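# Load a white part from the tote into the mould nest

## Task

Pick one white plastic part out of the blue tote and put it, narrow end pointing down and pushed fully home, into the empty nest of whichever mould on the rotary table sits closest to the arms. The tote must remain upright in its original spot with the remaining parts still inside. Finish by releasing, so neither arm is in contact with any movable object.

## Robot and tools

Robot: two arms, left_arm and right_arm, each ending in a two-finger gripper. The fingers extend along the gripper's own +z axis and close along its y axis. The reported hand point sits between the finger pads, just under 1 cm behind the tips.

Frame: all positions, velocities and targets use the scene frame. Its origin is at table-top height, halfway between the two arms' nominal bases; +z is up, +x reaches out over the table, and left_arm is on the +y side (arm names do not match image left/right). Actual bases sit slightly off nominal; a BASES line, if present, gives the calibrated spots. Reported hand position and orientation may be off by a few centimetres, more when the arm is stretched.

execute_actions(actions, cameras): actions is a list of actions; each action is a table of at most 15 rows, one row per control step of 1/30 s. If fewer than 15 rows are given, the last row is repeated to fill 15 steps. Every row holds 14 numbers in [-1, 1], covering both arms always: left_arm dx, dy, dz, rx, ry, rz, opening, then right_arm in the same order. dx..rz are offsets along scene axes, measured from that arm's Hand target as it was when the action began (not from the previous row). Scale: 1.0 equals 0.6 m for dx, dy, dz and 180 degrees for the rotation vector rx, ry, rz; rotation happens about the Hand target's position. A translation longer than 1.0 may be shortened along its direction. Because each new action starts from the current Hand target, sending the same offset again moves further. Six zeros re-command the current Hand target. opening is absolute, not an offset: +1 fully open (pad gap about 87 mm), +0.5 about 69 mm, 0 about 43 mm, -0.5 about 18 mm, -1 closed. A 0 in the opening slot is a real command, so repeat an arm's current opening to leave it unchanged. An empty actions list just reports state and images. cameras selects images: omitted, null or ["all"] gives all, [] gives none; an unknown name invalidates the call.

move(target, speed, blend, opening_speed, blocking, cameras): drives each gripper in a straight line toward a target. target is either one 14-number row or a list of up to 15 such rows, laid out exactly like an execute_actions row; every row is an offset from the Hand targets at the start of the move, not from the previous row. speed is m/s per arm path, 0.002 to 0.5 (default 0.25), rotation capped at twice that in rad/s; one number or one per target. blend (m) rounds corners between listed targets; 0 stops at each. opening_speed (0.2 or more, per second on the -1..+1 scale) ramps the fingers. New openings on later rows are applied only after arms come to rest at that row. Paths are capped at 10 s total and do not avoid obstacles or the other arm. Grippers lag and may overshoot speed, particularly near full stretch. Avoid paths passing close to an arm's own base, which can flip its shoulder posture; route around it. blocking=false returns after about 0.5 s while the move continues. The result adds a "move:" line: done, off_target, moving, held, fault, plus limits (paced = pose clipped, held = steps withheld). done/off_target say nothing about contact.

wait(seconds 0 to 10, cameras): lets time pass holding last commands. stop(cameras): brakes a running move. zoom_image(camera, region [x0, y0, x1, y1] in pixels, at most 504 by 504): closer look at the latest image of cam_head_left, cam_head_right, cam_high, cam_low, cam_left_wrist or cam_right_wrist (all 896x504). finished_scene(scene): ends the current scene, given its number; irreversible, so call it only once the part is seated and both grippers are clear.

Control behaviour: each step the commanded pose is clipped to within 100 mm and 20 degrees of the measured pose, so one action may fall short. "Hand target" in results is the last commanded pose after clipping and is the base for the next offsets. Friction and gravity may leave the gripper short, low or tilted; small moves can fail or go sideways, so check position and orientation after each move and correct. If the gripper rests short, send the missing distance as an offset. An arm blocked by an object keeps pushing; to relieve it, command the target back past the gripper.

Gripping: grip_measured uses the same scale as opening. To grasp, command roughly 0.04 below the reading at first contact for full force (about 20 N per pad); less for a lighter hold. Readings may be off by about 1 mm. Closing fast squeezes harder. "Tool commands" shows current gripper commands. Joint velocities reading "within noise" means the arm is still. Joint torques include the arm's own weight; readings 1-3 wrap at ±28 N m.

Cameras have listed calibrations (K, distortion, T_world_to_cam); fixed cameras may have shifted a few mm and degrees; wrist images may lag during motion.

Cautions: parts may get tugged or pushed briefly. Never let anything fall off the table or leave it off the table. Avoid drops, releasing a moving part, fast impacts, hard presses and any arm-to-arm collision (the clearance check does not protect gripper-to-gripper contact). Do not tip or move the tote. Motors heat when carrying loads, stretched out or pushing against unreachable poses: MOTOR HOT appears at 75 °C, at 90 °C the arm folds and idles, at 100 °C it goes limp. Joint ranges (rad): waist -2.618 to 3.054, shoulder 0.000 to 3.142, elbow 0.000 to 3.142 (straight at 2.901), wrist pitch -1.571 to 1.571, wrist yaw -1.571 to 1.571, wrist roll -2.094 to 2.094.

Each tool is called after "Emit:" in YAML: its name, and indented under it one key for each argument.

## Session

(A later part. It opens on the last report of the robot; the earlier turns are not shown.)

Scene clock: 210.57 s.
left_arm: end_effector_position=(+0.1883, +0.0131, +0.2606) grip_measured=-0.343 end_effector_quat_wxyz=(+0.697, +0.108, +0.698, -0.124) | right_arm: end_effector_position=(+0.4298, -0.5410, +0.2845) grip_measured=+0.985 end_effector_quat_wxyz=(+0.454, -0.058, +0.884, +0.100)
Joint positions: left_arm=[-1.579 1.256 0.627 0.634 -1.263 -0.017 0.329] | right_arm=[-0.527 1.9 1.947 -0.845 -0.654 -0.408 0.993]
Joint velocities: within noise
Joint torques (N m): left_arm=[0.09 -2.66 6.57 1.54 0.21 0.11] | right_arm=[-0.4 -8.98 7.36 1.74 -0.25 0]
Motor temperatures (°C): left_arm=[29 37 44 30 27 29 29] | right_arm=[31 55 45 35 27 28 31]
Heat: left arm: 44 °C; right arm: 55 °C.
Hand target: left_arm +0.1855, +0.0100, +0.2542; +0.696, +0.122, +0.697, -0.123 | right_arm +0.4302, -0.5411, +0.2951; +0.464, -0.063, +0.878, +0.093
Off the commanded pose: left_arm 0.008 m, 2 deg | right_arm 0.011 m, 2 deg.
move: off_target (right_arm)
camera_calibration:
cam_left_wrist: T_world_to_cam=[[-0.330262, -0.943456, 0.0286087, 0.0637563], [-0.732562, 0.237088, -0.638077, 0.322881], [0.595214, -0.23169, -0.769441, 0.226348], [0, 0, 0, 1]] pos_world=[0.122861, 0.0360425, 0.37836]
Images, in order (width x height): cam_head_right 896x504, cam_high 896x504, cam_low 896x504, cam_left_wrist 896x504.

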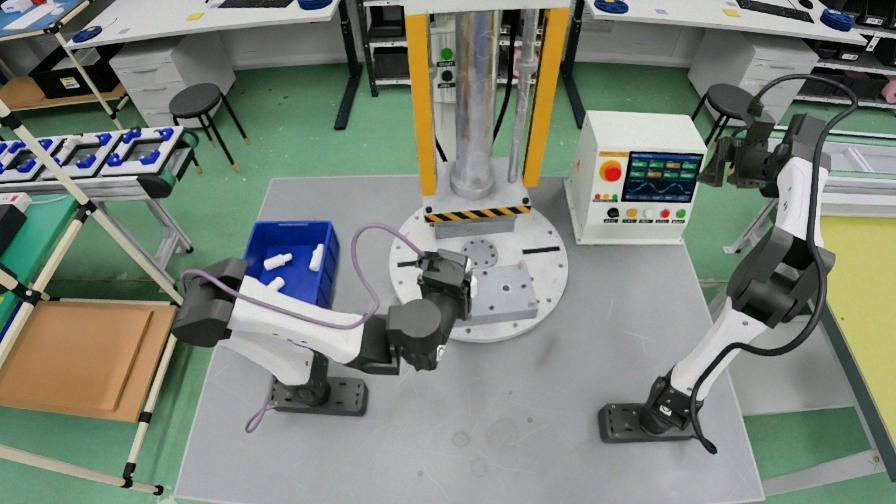

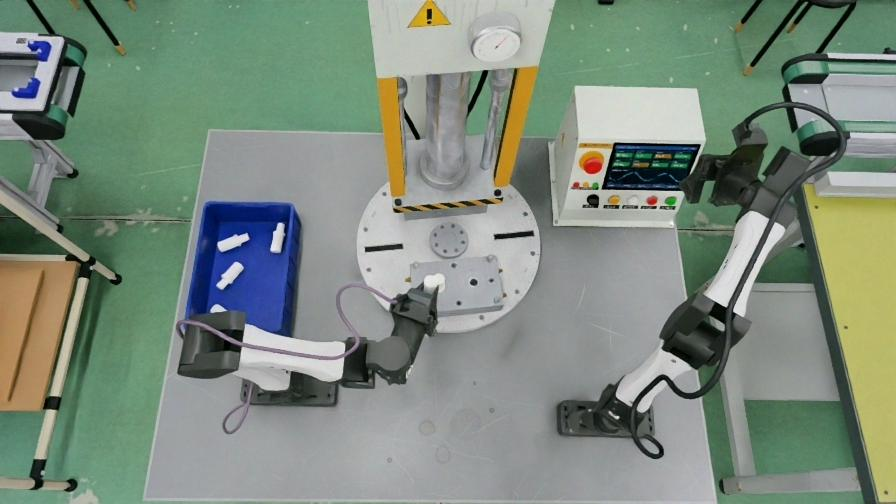

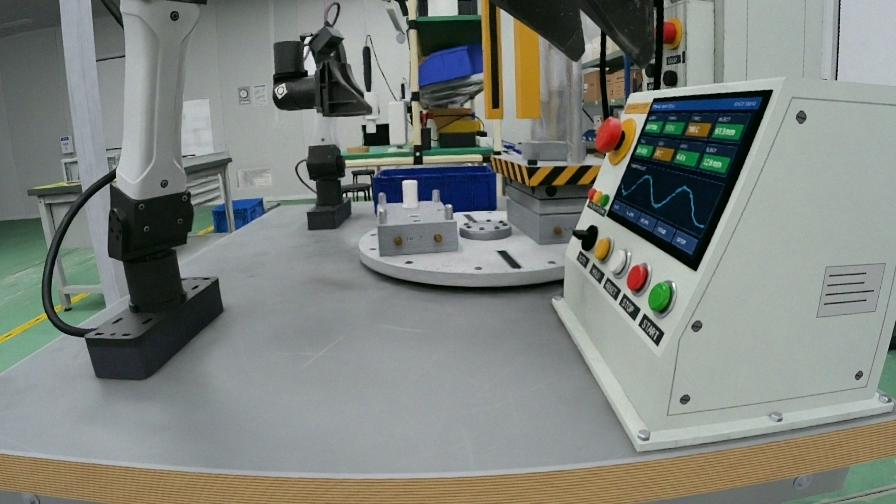

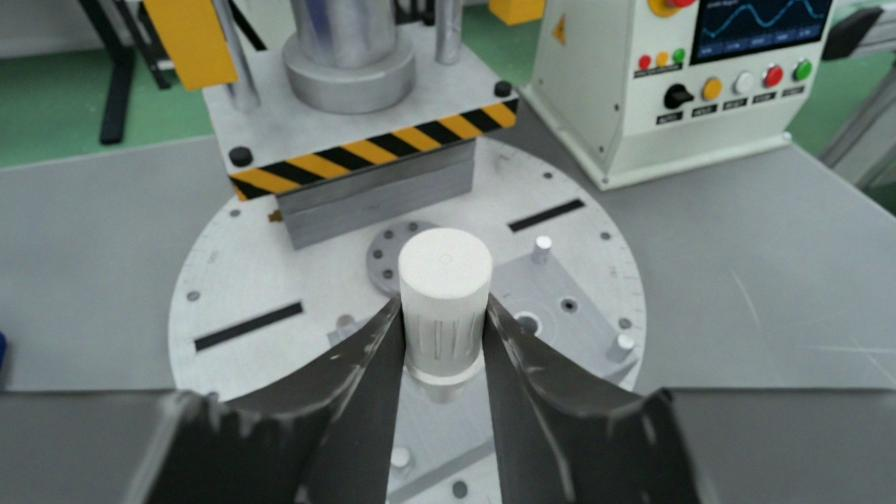

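Emit:
zoom_image:
  camera: "cam_left_wrist"
  region: [380, 220, 660, 380]

Scaled by 1.800 from the camera's 896x504 image, which has a finer 1280x720 frame.

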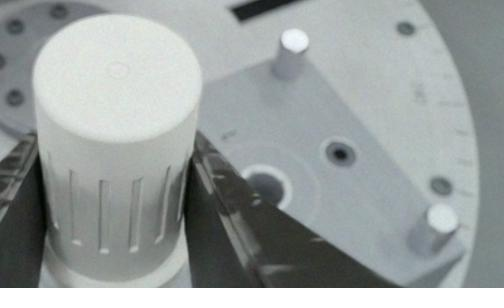

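Emit:
move:
  target: [0.155,-0.085,-0.09,0.006,-0.0016,0,-0.6,0,0,0,0,0,0,1]
  speed: 0.15
  cameras: ["cam_left_wrist","cam_high"]

Emit:
zoom_image:
  camera: "cam_left_wrist"
  region: [380, 220, 660, 380]

Scene clock: 236.03 s.
left_arm: end_effector_position=(+0.2750, -0.0339, +0.1960) grip_measured=-0.343 end_effector_quat_wxyz=(+0.693, +0.130, +0.700, -0.110) | right_arm: end_effector_position=(+0.4298, -0.5410, +0.2845) grip_measured=+0.985 end_effector_quat_wxyz=(+0.454, -0.058, +0.884, +0.100)
Joint positions: left_arm=[-1.284 1.651 0.686 0.938 -0.955 0.005 0.329] | right_arm=[-0.527 1.9 1.947 -0.845 -0.654 -0.408 0.993]
Joint velocities: within noise
Joint torques (N m): left_arm=[1.18 -4.7 9.24 1.71 0.19 0.11] | right_arm=[-0.39 -9.06 7.27 1.76 -0.23 0]
Motor temperatures (°C): left_arm=[29 36 43 32 27 29 29] | right_arm=[31 56 45 35 27 28 31]
Heat: left arm: 43 °C; right arm: 56 °C.
Hand target: left_arm +0.2785, -0.0409, +0.2001; +0.697, +0.129, +0.696, -0.115 | right_arm +0.4302, -0.5411, +0.2951; +0.464, -0.063, +0.878, +0.093
Off the commanded pose: left_arm 0.009 m, 1 deg | right_arm 0.011 m, 2 deg.
move: off_target (right_arm)
camera_calibration:
cam_left_wrist: T_world_to_cam=[[-0.341912, -0.939527, -0.0196443, 0.0627153], [-0.729277, 0.278465, -0.62499, 0.354191], [0.592665, -0.199365, -0.780386, 0.118055], [0, 0, 0, 1]] pos_world=[0.20978, -0.0161714, 0.314726]
Images, in order (width x height): cam_high 896x504, cam_left_wrist 896x504.

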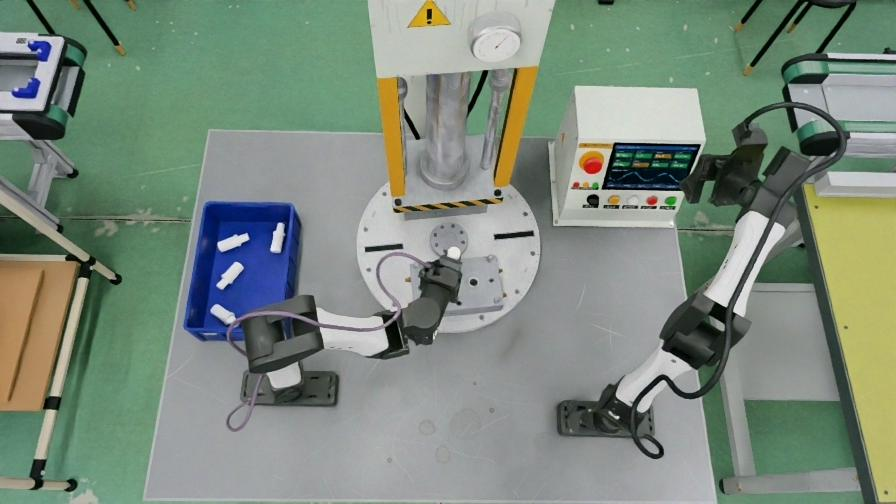

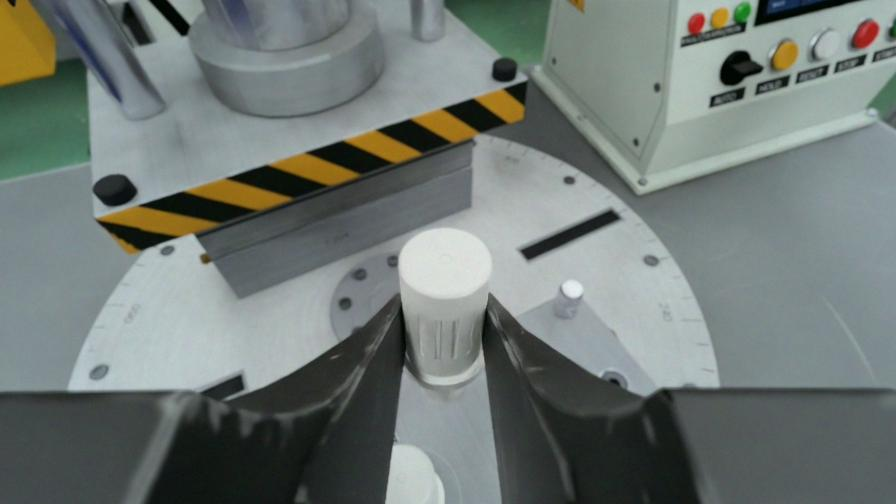

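Scaled by 1.800 from the camera's 896x504 image, which has a finer 1280x720 frame.

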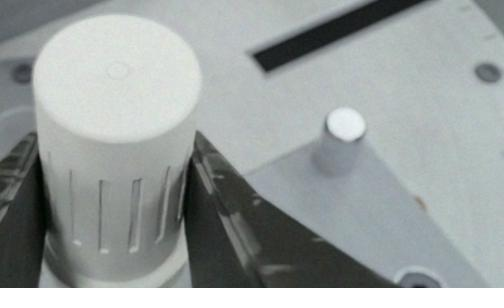

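Emit:
move:
  target: [-0.091,0.03,-0.01,0,0,0,-0.6,0,0,0,0,0,0,1]
  speed: 0.15
  cameras: ["cam_left_wrist"]

Emit:
zoom_image:
  camera: "cam_left_wrist"
  region: [380, 220, 660, 380]

Scene clock: 244.47 s.
left_arm: end_effector_position=(+0.2257, -0.0273, +0.1863) grip_measured=-0.343 end_effector_quat_wxyz=(+0.692, +0.139, +0.699, -0.110) | right_arm: end_effector_position=(+0.4298, -0.5410, +0.2845) grip_measured=+0.985 end_effector_quat_wxyz=(+0.454, -0.058, +0.884, +0.100)
Joint positions: left_arm=[-1.441 1.616 0.603 0.976 -1.099 0.006 0.329] | right_arm=[-0.527 1.9 1.947 -0.845 -0.654 -0.408 0.993]
Joint velocities: within noise
Joint torques (N m): left_arm=[0.21 -7.66 5.39 1.66 -0.07 0.07] | right_arm=[-0.38 -8.94 7.36 1.74 -0.21 -0.02]
Motor temperatures (°C): left_arm=[29 36 44 33 27 29 29] | right_arm=[31 56 45 35 27 28 31]
Heat: left arm: 44 °C; right arm: 56 °C.
Hand target: left_arm +0.2239, -0.0229, +0.1942; +0.697, +0.129, +0.696, -0.116 | right_arm +0.4302, -0.5411, +0.2951; +0.464, -0.063, +0.878, +0.093
Off the commanded pose: left_arm 0.009 m, 1 deg | right_arm 0.011 m, 2 deg.
move: off_target (right_arm)
camera_calibration:
cam_left_wrist: T_world_to_cam=[[-0.353719, -0.9348, -0.0321224, 0.0569538], [-0.72417, 0.295431, -0.623135, 0.309378], [0.591997, -0.197153, -0.781454, 0.141453], [0, 0, 0, 1]] pos_world=[0.160448, -0.0102715, 0.305153]
Images, in order (width x height): cam_left_wrist 896x504.

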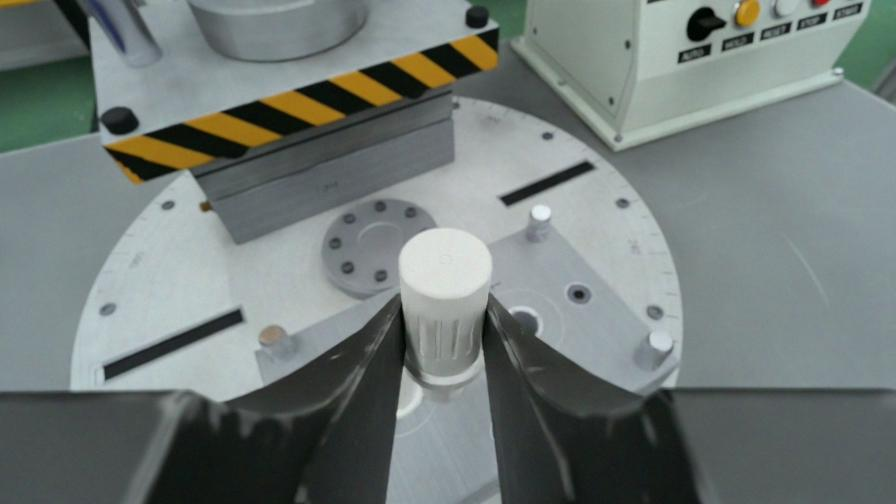

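Scaled by 1.800 from the camera's 896x504 image, which has a finer 1280x720 frame.

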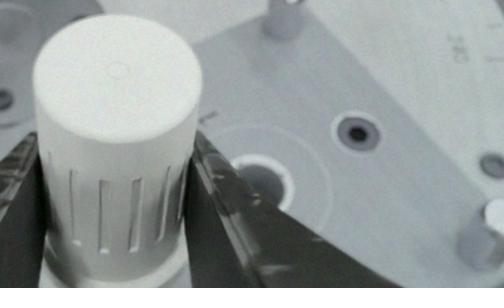

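Emit:
move:
  target: [0.064,-0.1,-0.06,-0.0096,0,0,-0.6,0,0,0,0,0,0,1]
  speed: 0.12
  cameras: ["cam_left_wrist","cam_high","cam_low","cam_head_right","cam_head_left"]

Emit:
zoom_image:
  camera: "cam_low"
  region: [340, 140, 500, 260]

Emit:
zoom_image:
  camera: "cam_head_right"
  region: [420, 240, 560, 340]

Emit:
zoom_image:
  camera: "cam_left_wrist"
  region: [300, 200, 620, 400]

Scene clock: 261.03 s.
left_arm: end_effector_position=(+0.2593, -0.0761, +0.1568) grip_measured=-0.343 end_effector_quat_wxyz=(+0.697, +0.123, +0.697, -0.117) | right_arm: end_effector_position=(+0.4298, -0.5410, +0.2845) grip_measured=+0.985 end_effector_quat_wxyz=(+0.454, -0.058, +0.884, +0.100)
Joint positions: left_arm=[-1.362 1.909 0.779 1.127 -1.033 0.006 0.329] | right_arm=[-0.527 1.9 1.947 -0.845 -0.654 -0.408 0.993]
Joint velocities: within noise
Joint torques (N m): left_arm=[1.22 -6 8.24 1.66 0.21 -0.03] | right_arm=[-0.39 -9.07 7.21 1.74 -0.24 -0.01]
Motor temperatures (°C): left_arm=[29 37 43 34 27 29 29] | right_arm=[31 56 46 35 27 28 31]
Heat: left arm: 43 °C; right arm: 56 °C.
Hand target: left_arm +0.2624, -0.0829, +0.1582; +0.699, +0.118, +0.694, -0.126 | right_arm +0.4302, -0.5411, +0.2951; +0.464, -0.063, +0.878, +0.093
Off the commanded pose: left_arm 0.008 m, 1 deg | right_arm 0.011 m, 2 deg.
move: off_target (right_arm)
camera_calibration:
cam_left_wrist: T_world_to_cam=[[-0.342565, -0.939492, -0.00189218, 0.0143156], [-0.724993, 0.265633, -0.635471, 0.3296], [0.597523, -0.216318, -0.772122, 0.0845276], [0, 0, 0, 1]] pos_world=[0.193355, -0.0558182, 0.274744]
Images, in order (width x height): cam_head_left 896x504, cam_head_right 896x504, cam_high 896x504, cam_low 896x504, cam_left_wrist 896x504.

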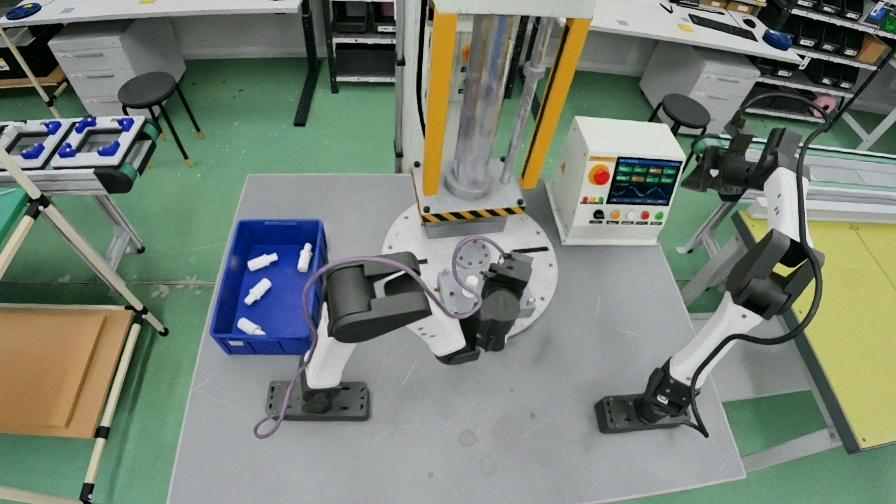

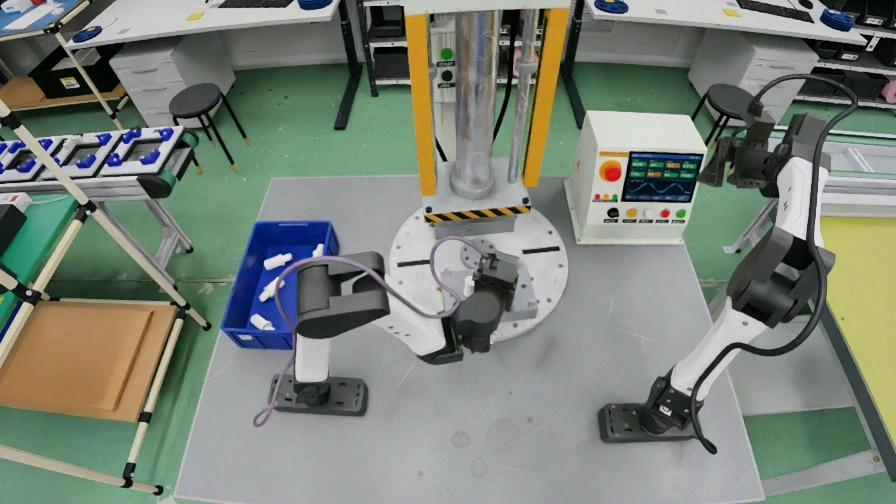

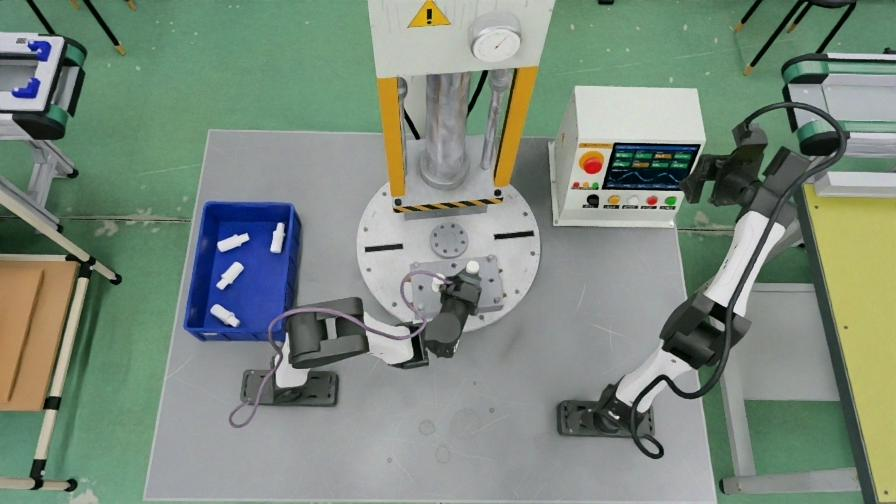

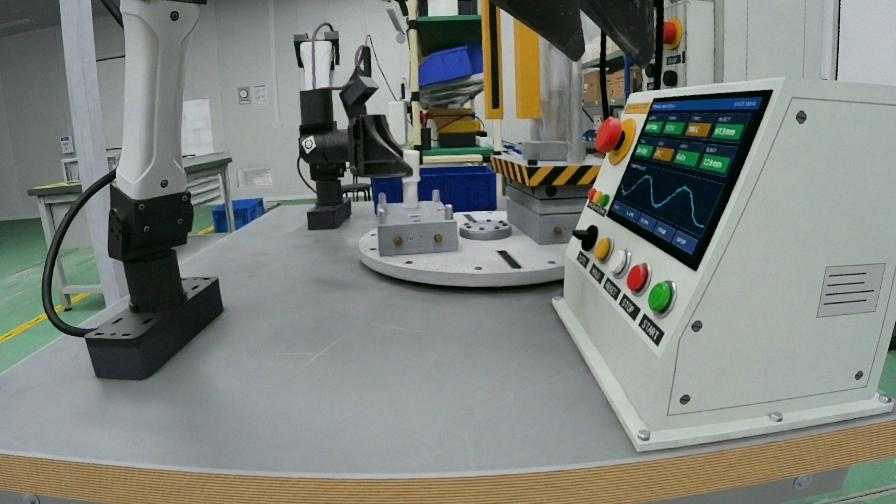

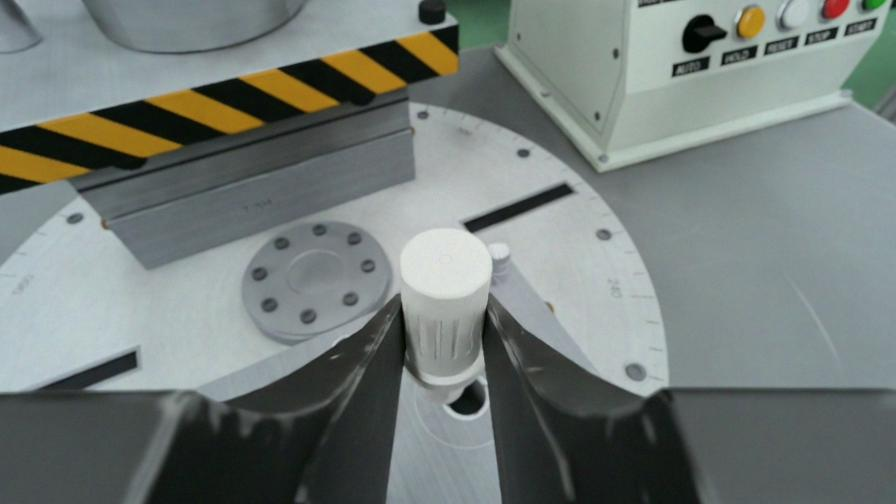

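Scaled by 3.150 from the camera's 896x504 image, which has a finer 1280x720 frame.

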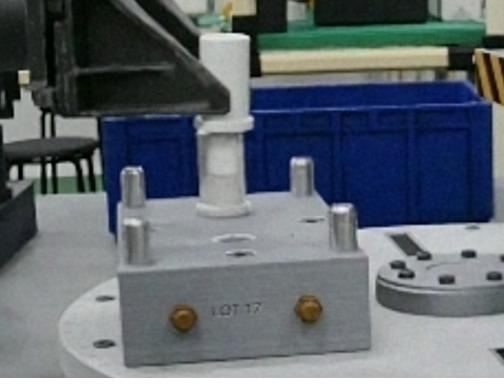

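Scaled by 3.600 from the camera's 896x504 image, which has a finer 1280x720 frame.

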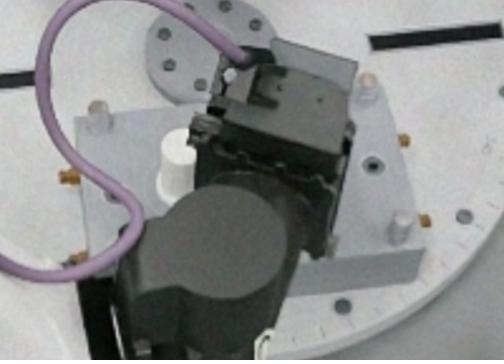

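Scaled by 1.575 from the camera's 896x504 image, which has a finer 1280x720 frame.

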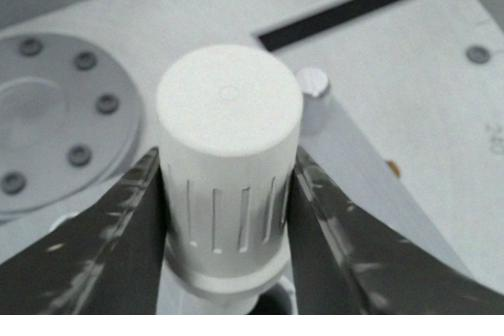

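Emit:
zoom_image:
  camera: "cam_left_wrist"
  region: [390, 350, 510, 450]

Scaled by 4.200 from the camera's 896x504 image, which has a finer 1280x720 frame.

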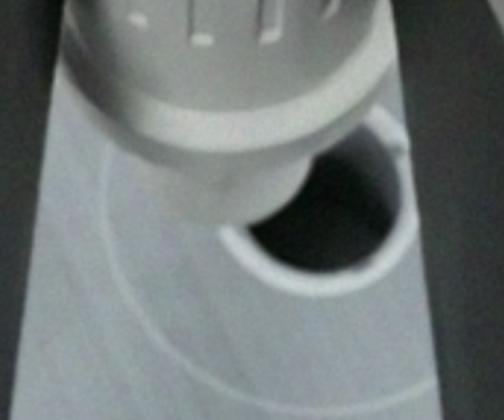

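Emit:
move:
  target: [0.005,-0.017,-0.025,0,0,0,-0.6,0,0,0,0,0,0,1]
  speed: 0.06
  cameras: ["cam_left_wrist","cam_low"]

Emit:
zoom_image:
  camera: "cam_left_wrist"
  region: [390, 350, 510, 450]

Emit:
zoom_image:
  camera: "cam_low"
  region: [340, 140, 500, 260]

Scene clock: 283.33 s.
left_arm: end_effector_position=(+0.2612, -0.0872, +0.1428) grip_measured=-0.343 end_effector_quat_wxyz=(+0.697, +0.124, +0.697, -0.119) | right_arm: end_effector_position=(+0.4298, -0.5410, +0.2845) grip_measured=+0.985 end_effector_quat_wxyz=(+0.454, -0.058, +0.884, +0.100)
Joint positions: left_arm=[-1.362 1.988 0.815 1.172 -1.029 0.006 0.329] | right_arm=[-0.527 1.9 1.947 -0.845 -0.654 -0.408 0.993]
Joint velocities: within noise
Joint torques (N m): left_arm=[1.46 -6.35 7.94 1.67 0.21 -0.02] | right_arm=[-0.4 -8.99 7.35 1.74 -0.24 0]
Motor temperatures (°C): left_arm=[29 38 43 34 27 29 29] | right_arm=[31 57 46 35 27 28 31]
Heat: left arm: 43 °C; right arm: 57 °C.
Hand target: left_arm +0.2654, -0.0931, +0.1431; +0.698, +0.118, +0.694, -0.126 | right_arm +0.4302, -0.5411, +0.2951; +0.464, -0.063, +0.878, +0.093
Off the commanded pose: left_arm 0.007 m, 1 deg | right_arm 0.011 m, 2 deg.
move: off_target (right_arm)
camera_calibration:
cam_left_wrist: T_world_to_cam=[[-0.34543, -0.938444, -0.000585182, 0.00515853], [-0.723997, 0.266891, -0.63608, 0.324992], [0.597082, -0.219298, -0.771623, 0.0699419], [0, 0, 0, 1]] pos_world=[0.195314, -0.0665584, 0.260693]
Images, in order (width x height): cam_low 896x504, cam_left_wrist 896x504.

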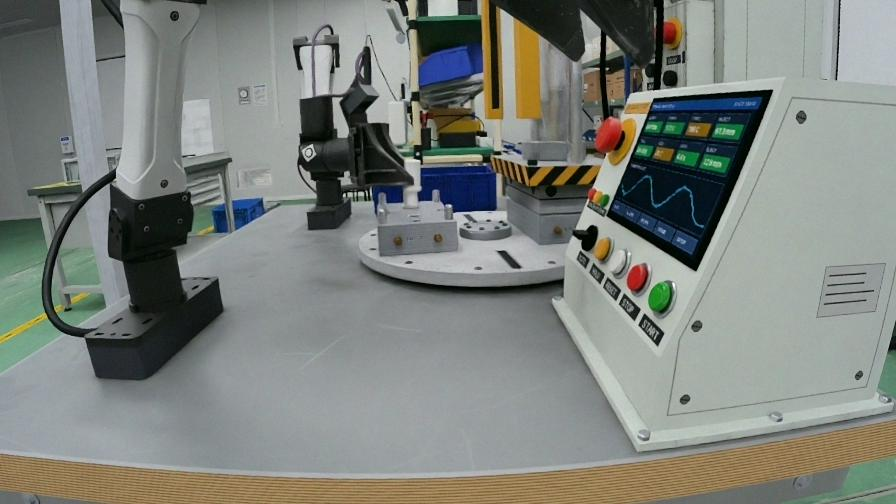

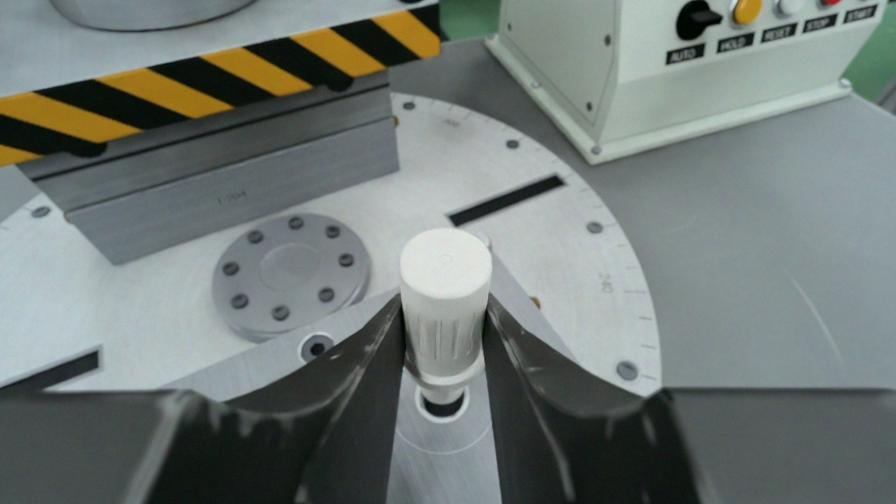

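Scaled by 4.200 from the camera's 896x504 image, which has a finer 1280x720 frame.

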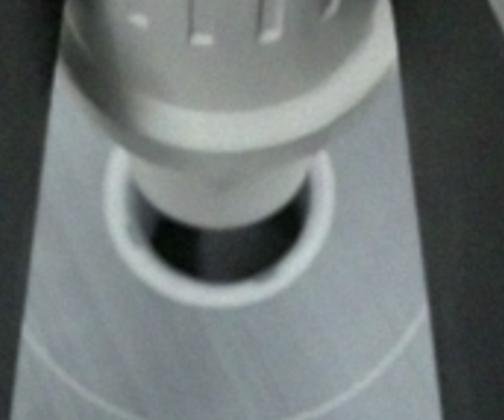

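Scaled by 3.150 from the camera's 896x504 image, which has a finer 1280x720 frame.

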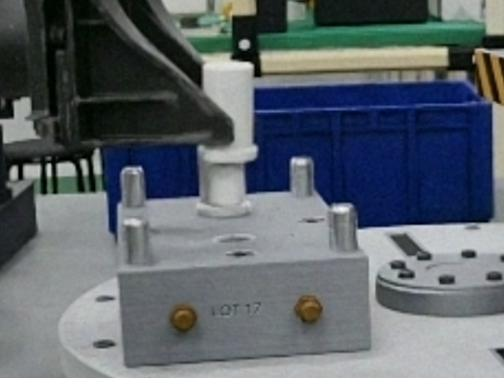

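Emit:
move:
  target: [0,0,-0.027,0,0,0,-0.6,0,0,0,0,0,0,1]
  speed: 0.04
  cameras: ["cam_left_wrist","cam_low"]

Emit:
zoom_image:
  camera: "cam_left_wrist"
  region: [390, 350, 510, 450]

Emit:
zoom_image:
  camera: "cam_low"
  region: [340, 140, 500, 260]

Scene clock: 292.77 s.
left_arm: end_effector_position=(+0.2616, -0.0893, +0.1293) grip_measured=-0.343 end_effector_quat_wxyz=(+0.698, +0.122, +0.696, -0.121) | right_arm: end_effector_position=(+0.4298, -0.5410, +0.2845) grip_measured=+0.985 end_effector_quat_wxyz=(+0.454, -0.058, +0.884, +0.100)
Joint positions: left_arm=[-1.362 2.045 0.815 1.236 -1.029 0.006 0.329] | right_arm=[-0.527 1.9 1.947 -0.845 -0.654 -0.408 0.993]
Joint velocities: within noise
Joint torques (N m): left_arm=[1.43 -6.49 6.94 1.69 0.21 -0.03] | right_arm=[-0.25 -8.96 7.32 1.73 -0.23 -0.02]
Motor temperatures (°C): left_arm=[29 38 44 34 27 29 30] | right_arm=[31 57 46 36 27 28 31]
Heat: left arm: 44 °C; right arm: 57 °C.
Hand target: left_arm +0.2654, -0.0931, +0.1269; +0.698, +0.118, +0.694, -0.126 | right_arm +0.4302, -0.5411, +0.2951; +0.464, -0.063, +0.878, +0.093
Off the commanded pose: left_arm 0.006 m, 1 deg | right_arm 0.011 m, 2 deg.
move: off_target (right_arm)
camera_calibration:
cam_left_wrist: T_world_to_cam=[[-0.345792, -0.938295, 0.00559656, 0.00261663], [-0.722994, 0.262635, -0.638986, 0.316992], [0.598087, -0.225002, -0.769198, 0.0577659], [0, 0, 0, 1]] pos_world=[0.195539, -0.0678006, 0.246972]
Images, in order (width x height): cam_low 896x504, cam_left_wrist 896x504.

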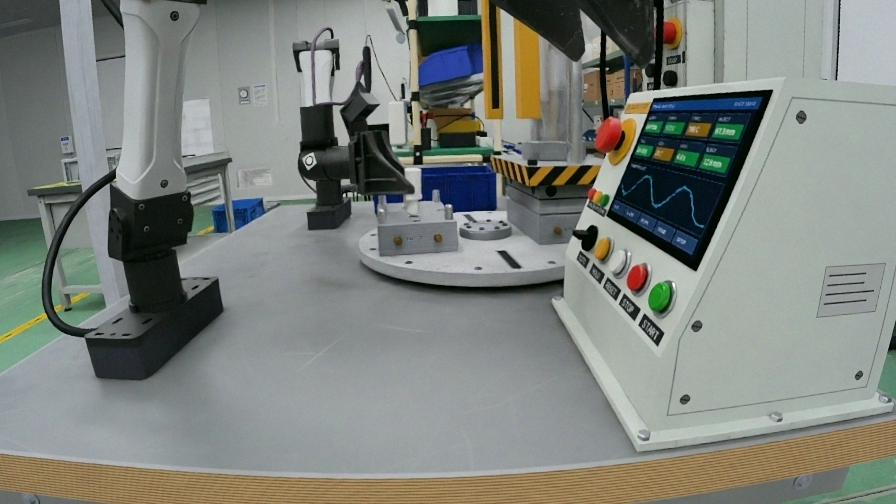

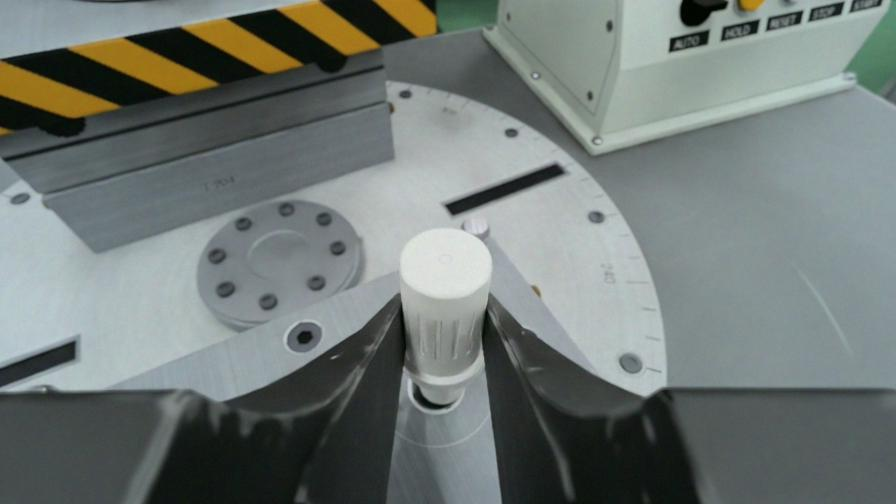

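Scaled by 4.200 from the camera's 896x504 image, which has a finer 1280x720 frame.

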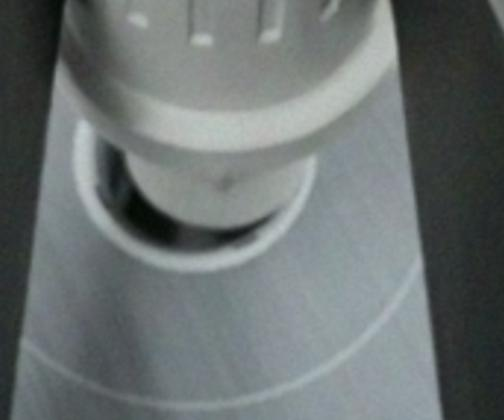

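Scaled by 3.150 from the camera's 896x504 image, which has a finer 1280x720 frame.

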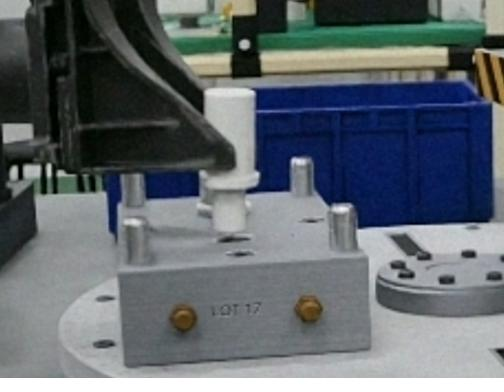

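Emit:
move:
  target: [0.001,0.005,0,0,0,0,-0.6,0,0,0,0,0,0,1]
  speed: 0.03
  cameras: ["cam_left_wrist"]

Emit:
zoom_image:
  camera: "cam_left_wrist"
  region: [390, 350, 510, 450]

Scene clock: 301.83 s.
left_arm: end_effector_position=(+0.2634, -0.0888, +0.1304) grip_measured=-0.343 end_effector_quat_wxyz=(+0.699, +0.119, +0.695, -0.123) | right_arm: end_effector_position=(+0.4298, -0.5410, +0.2845) grip_measured=+0.985 end_effector_quat_wxyz=(+0.454, -0.058, +0.884, +0.100)
Joint positions: left_arm=[-1.358 2.045 0.815 1.242 -1.027 0.006 0.329] | right_arm=[-0.527 1.9 1.947 -0.845 -0.654 -0.408 0.993]
Joint velocities: within noise
Joint torques (N m): left_arm=[1.36 -6.97 5.74 1.66 0.22 -0.02] | right_arm=[-0.4 -8.96 7.38 1.74 -0.25 0.01]
Motor temperatures (°C): left_arm=[29 39 44 34 27 29 30] | right_arm=[30 57 46 36 27 28 31]
Heat: left arm: 44 °C; right arm: 57 °C.
Hand target: left_arm +0.2660, -0.0900, +0.1270; +0.699, +0.118, +0.694, -0.126 | right_arm +0.4302, -0.5411, +0.2951; +0.464, -0.063, +0.878, +0.093
Off the commanded pose: left_arm 0.004 m, 0 deg | right_arm 0.011 m, 2 deg.
move: off_target (right_arm)
camera_calibration:
cam_left_wrist: T_world_to_cam=[[-0.343296, -0.939162, 0.0111152, 0.00225047], [-0.722857, 0.256636, -0.641572, 0.31861], [0.599688, -0.228284, -0.766982, 0.0566282], [0, 0, 0, 1]] pos_world=[0.197123, -0.0667259, 0.247819]
Images, in order (width x height): cam_left_wrist 896x504.

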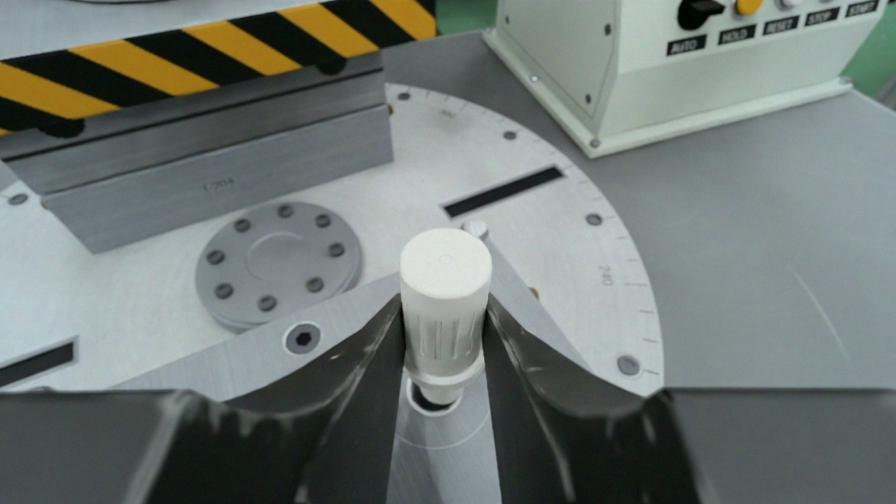

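Scaled by 4.200 from the camera's 896x504 image, which has a finer 1280x720 frame.

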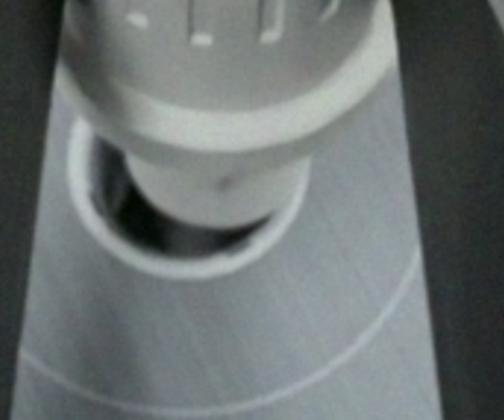

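Emit:
move:
  target: [-0.003,0.009,0,0,0,0,-0.6,0,0,0,0,0,0,1]
  speed: 0.03
  cameras: ["cam_left_wrist"]

Emit:
zoom_image:
  camera: "cam_left_wrist"
  region: [390, 350, 510, 450]

Scene clock: 311.27 s.
left_arm: end_effector_position=(+0.2628, -0.0861, +0.1285) grip_measured=-0.343 end_effector_quat_wxyz=(+0.698, +0.119, +0.695, -0.122) | right_arm: end_effector_position=(+0.4298, -0.5410, +0.2845) grip_measured=+0.985 end_effector_quat_wxyz=(+0.454, -0.058, +0.884, +0.100)
Joint positions: left_arm=[-1.358 2.045 0.802 1.254 -1.027 0.006 0.329] | right_arm=[-0.527 1.9 1.947 -0.845 -0.654 -0.408 0.993]
Joint velocities: within noise
Joint torques (N m): left_arm=[1.18 -7.87 4.52 1.7 0.2 -0.03] | right_arm=[-0.39 -8.92 7.27 1.74 -0.22 0.03]
Motor temperatures (°C): left_arm=[29 40 44 35 27 29 30] | right_arm=[30 57 46 36 27 28 31]
Heat: left arm: 44 °C; right arm: 57 °C.
Hand target: left_arm +0.2642, -0.0846, +0.1269; +0.698, +0.118, +0.694, -0.126 | right_arm +0.4302, -0.5411, +0.2951; +0.464, -0.063, +0.878, +0.093
Off the commanded pose: left_arm 0.002 m, 0 deg | right_arm 0.011 m, 2 deg.
move: off_target (right_arm)
camera_calibration:
cam_left_wrist: T_world_to_cam=[[-0.343651, -0.939043, 0.0101382, 0.0048131], [-0.722903, 0.257631, -0.641122, 0.316284], [0.599429, -0.227651, -0.767372, 0.0562513], [0, 0, 0, 1]] pos_world=[0.196578, -0.0641592, 0.245893]
Images, in order (width x height): cam_left_wrist 896x504.

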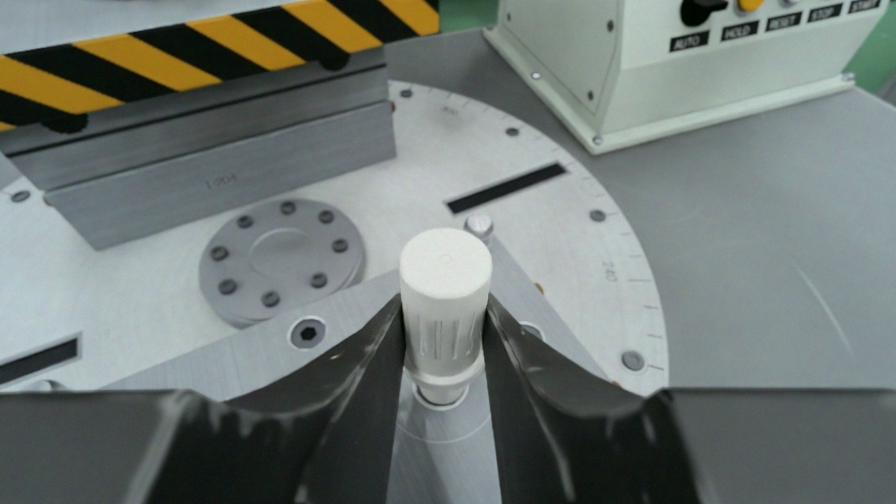

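Scaled by 4.200 from the camera's 896x504 image, which has a finer 1280x720 frame.

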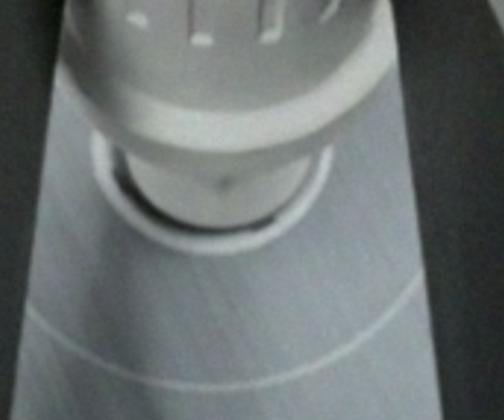

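Emit:
move:
  target: [0,0.001,-0.02,0,0,0,-0.6,0,0,0,0,0,0,1]
  speed: 0.03
  cameras: ["cam_left_wrist"]

Emit:
zoom_image:
  camera: "cam_left_wrist"
  region: [390, 350, 510, 450]

Scene clock: 318.37 s.
left_arm: end_effector_position=(+0.2628, -0.0859, +0.1247) grip_measured=-0.343 end_effector_quat_wxyz=(+0.701, +0.113, +0.693, -0.129) | right_arm: end_effector_position=(+0.4298, -0.5410, +0.2845) grip_measured=+0.985 end_effector_quat_wxyz=(+0.454, -0.058, +0.884, +0.100)
Joint positions: left_arm=[-1.358 2.068 0.795 1.303 -1.026 0.006 0.329] | right_arm=[-0.527 1.9 1.947 -0.845 -0.654 -0.408 0.993]
Joint velocities: within noise
Joint torques (N m): left_arm=[1.2 -6.41 4.4 1.67 0.21 -0.03] | right_arm=[-0.32 -8.95 7.39 1.75 -0.22 0]
Motor temperatures (°C): left_arm=[29 40 43 35 27 29 30] | right_arm=[30 57 46 36 27 28 31]
Heat: left arm: 43 °C; right arm: 57 °C.
Hand target: left_arm +0.2641, -0.0841, +0.1150; +0.698, +0.118, +0.694, -0.126 | right_arm +0.4302, -0.5411, +0.2951; +0.464, -0.063, +0.878, +0.093
Off the commanded pose: left_arm 0.010 m, 1 deg | right_arm 0.011 m, 2 deg.
move: off_target (right_arm)
camera_calibration:
cam_left_wrist: T_world_to_cam=[[-0.344077, -0.93858, 0.0260477, 0.00322505], [-0.720397, 0.246097, -0.648432, 0.313006], [0.602195, -0.241875, -0.760827, 0.0507072], [0, 0, 0, 1]] pos_world=[0.196063, -0.0617381, 0.241458]
Images, in order (width x height): cam_left_wrist 896x504.

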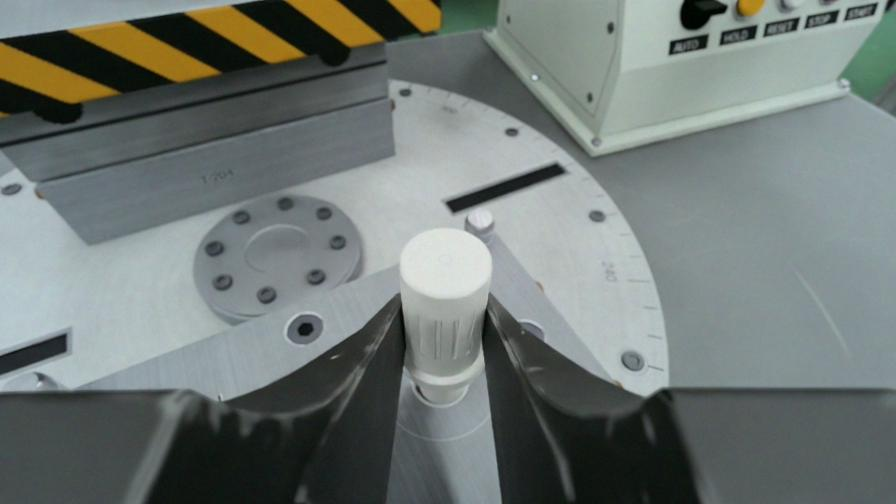

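Scaled by 4.200 from the camera's 896x504 image, which has a finer 1280x720 frame.

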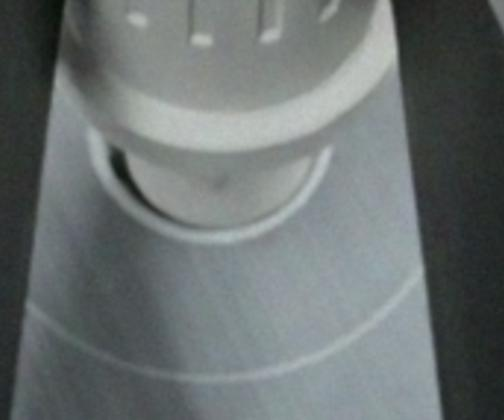

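Emit:
move:
  target: [0.003,0.002,-0.005,0,0,0,-0.6,0,0,0,0,0,0,1]
  speed: 0.03
  cameras: ["cam_left_wrist"]

Emit:
zoom_image:
  camera: "cam_left_wrist"
  region: [390, 350, 510, 450]

Scene clock: 344.90 s.
left_arm: end_effector_position=(+0.2643, -0.0857, +0.1229) grip_measured=-0.343 end_effector_quat_wxyz=(+0.701, +0.111, +0.692, -0.129) | right_arm: end_effector_position=(+0.4298, -0.5410, +0.2845) grip_measured=+0.985 end_effector_quat_wxyz=(+0.454, -0.058, +0.884, +0.100)
Joint positions: left_arm=[-1.353 2.078 0.795 1.316 -1.023 0.006 0.329] | right_arm=[-0.527 1.9 1.947 -0.845 -0.654 -0.408 0.993]
Joint velocities: within noise
Joint torques (N m): left_arm=[1.39 -6.43 3.93 1.66 0.25 -0.03] | right_arm=[-0.32 -8.99 7.45 1.72 -0.23 0]
Motor temperatures (°C): left_arm=[29 40 42 35 27 29 30] | right_arm=[30 58 46 36 27 28 31]
Heat: left arm: 42 °C; right arm: 58 °C.
Hand target: left_arm +0.2660, -0.0828, +0.1120; +0.699, +0.118, +0.694, -0.126 | right_arm +0.4302, -0.5411, +0.2951; +0.464, -0.063, +0.878, +0.093
Off the commanded pose: left_arm 0.011 m, 1 deg | right_arm 0.011 m, 2 deg.
move: off_target (left_arm, right_arm)
camera_calibration:
cam_left_wrist: T_world_to_cam=[[-0.343025, -0.938871, 0.0292407, 0.00331801], [-0.720117, 0.242859, -0.649962, 0.312757], [0.603129, -0.24401, -0.759404, 0.0478557], [0, 0, 0, 1]] pos_world=[0.197497, -0.0611633, 0.239525]
Images, in order (width x height): cam_left_wrist 896x504.

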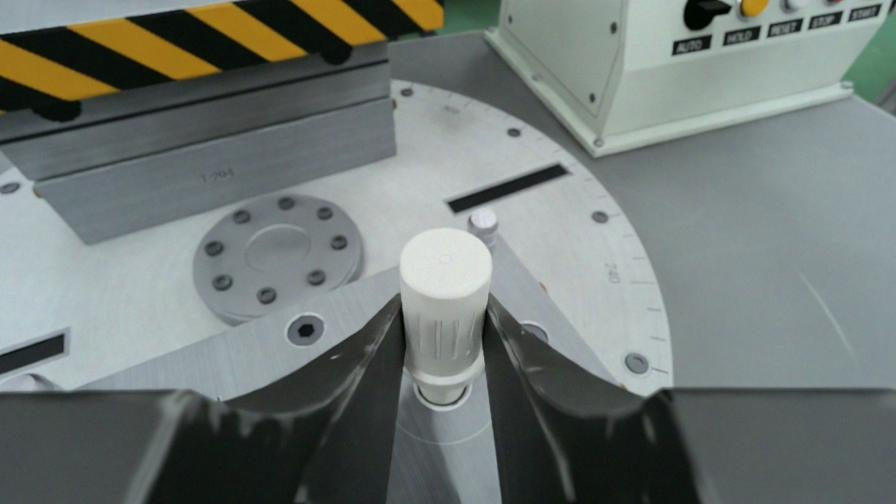

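Scaled by 4.200 from the camera's 896x504 image, which has a finer 1280x720 frame.

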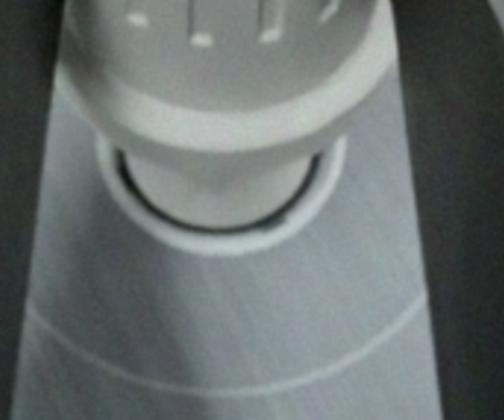

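Emit:
move:
  target: [0,0.001,-0.012,0.006,0.002,0,-0.6,0,0,0,0,0,0,1]
  speed: 0.03
  cameras: ["cam_left_wrist"]

Emit:
zoom_image:
  camera: "cam_left_wrist"
  region: [390, 350, 510, 450]

Scene clock: 352.57 s.
left_arm: end_effector_position=(+0.2639, -0.0863, +0.1175) grip_measured=-0.343 end_effector_quat_wxyz=(+0.700, +0.117, +0.693, -0.128) | right_arm: end_effector_position=(+0.4298, -0.5410, +0.2845) grip_measured=+0.985 end_effector_quat_wxyz=(+0.454, -0.058, +0.884, +0.100)
Joint positions: left_arm=[-1.353 2.091 0.795 1.318 -1.018 0.005 0.329] | right_arm=[-0.527 1.9 1.947 -0.845 -0.654 -0.408 0.993]
Joint velocities: within noise
Joint torques (N m): left_arm=[1.36 -6.39 3.92 1.58 0.2 -0.07] | right_arm=[-0.42 -8.92 7.31 1.75 -0.23 0.01]
Motor temperatures (°C): left_arm=[29 40 41 35 27 29 30] | right_arm=[30 58 46 36 27 28 31]
Heat: left arm: 41 °C; right arm: 58 °C.
Hand target: left_arm +0.2660, -0.0823, +0.1047; +0.695, +0.125, +0.698, -0.120 | right_arm +0.4302, -0.5411, +0.2951; +0.464, -0.063, +0.878, +0.093
Off the commanded pose: left_arm 0.014 m, 1 deg | right_arm 0.011 m, 2 deg.
move: off_target (left_arm, right_arm)
camera_calibration:
cam_left_wrist: T_world_to_cam=[[-0.347982, -0.93729, 0.019897, 0.0052945], [-0.720423, 0.253765, -0.645441, 0.309641], [0.599916, -0.238936, -0.763551, 0.0456399], [0, 0, 0, 1]] pos_world=[0.197535, -0.0627086, 0.234598]
Images, in order (width x height): cam_left_wrist 896x504.

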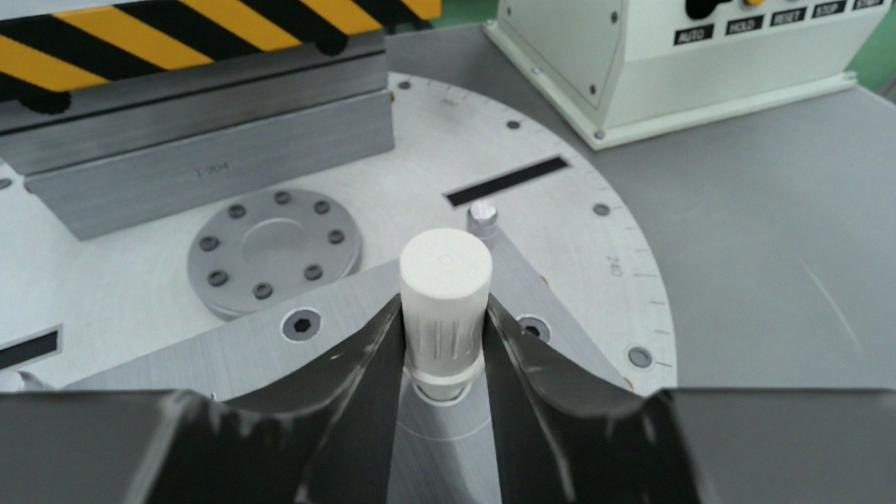

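Scaled by 4.200 from the camera's 896x504 image, which has a finer 1280x720 frame.

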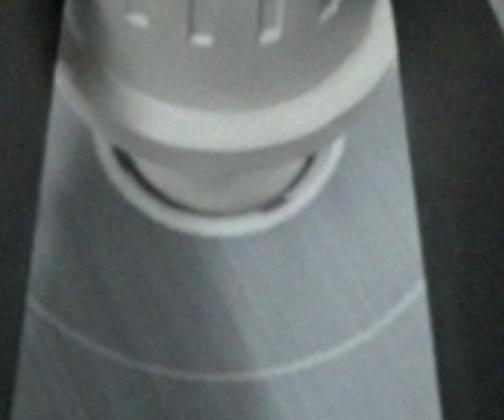

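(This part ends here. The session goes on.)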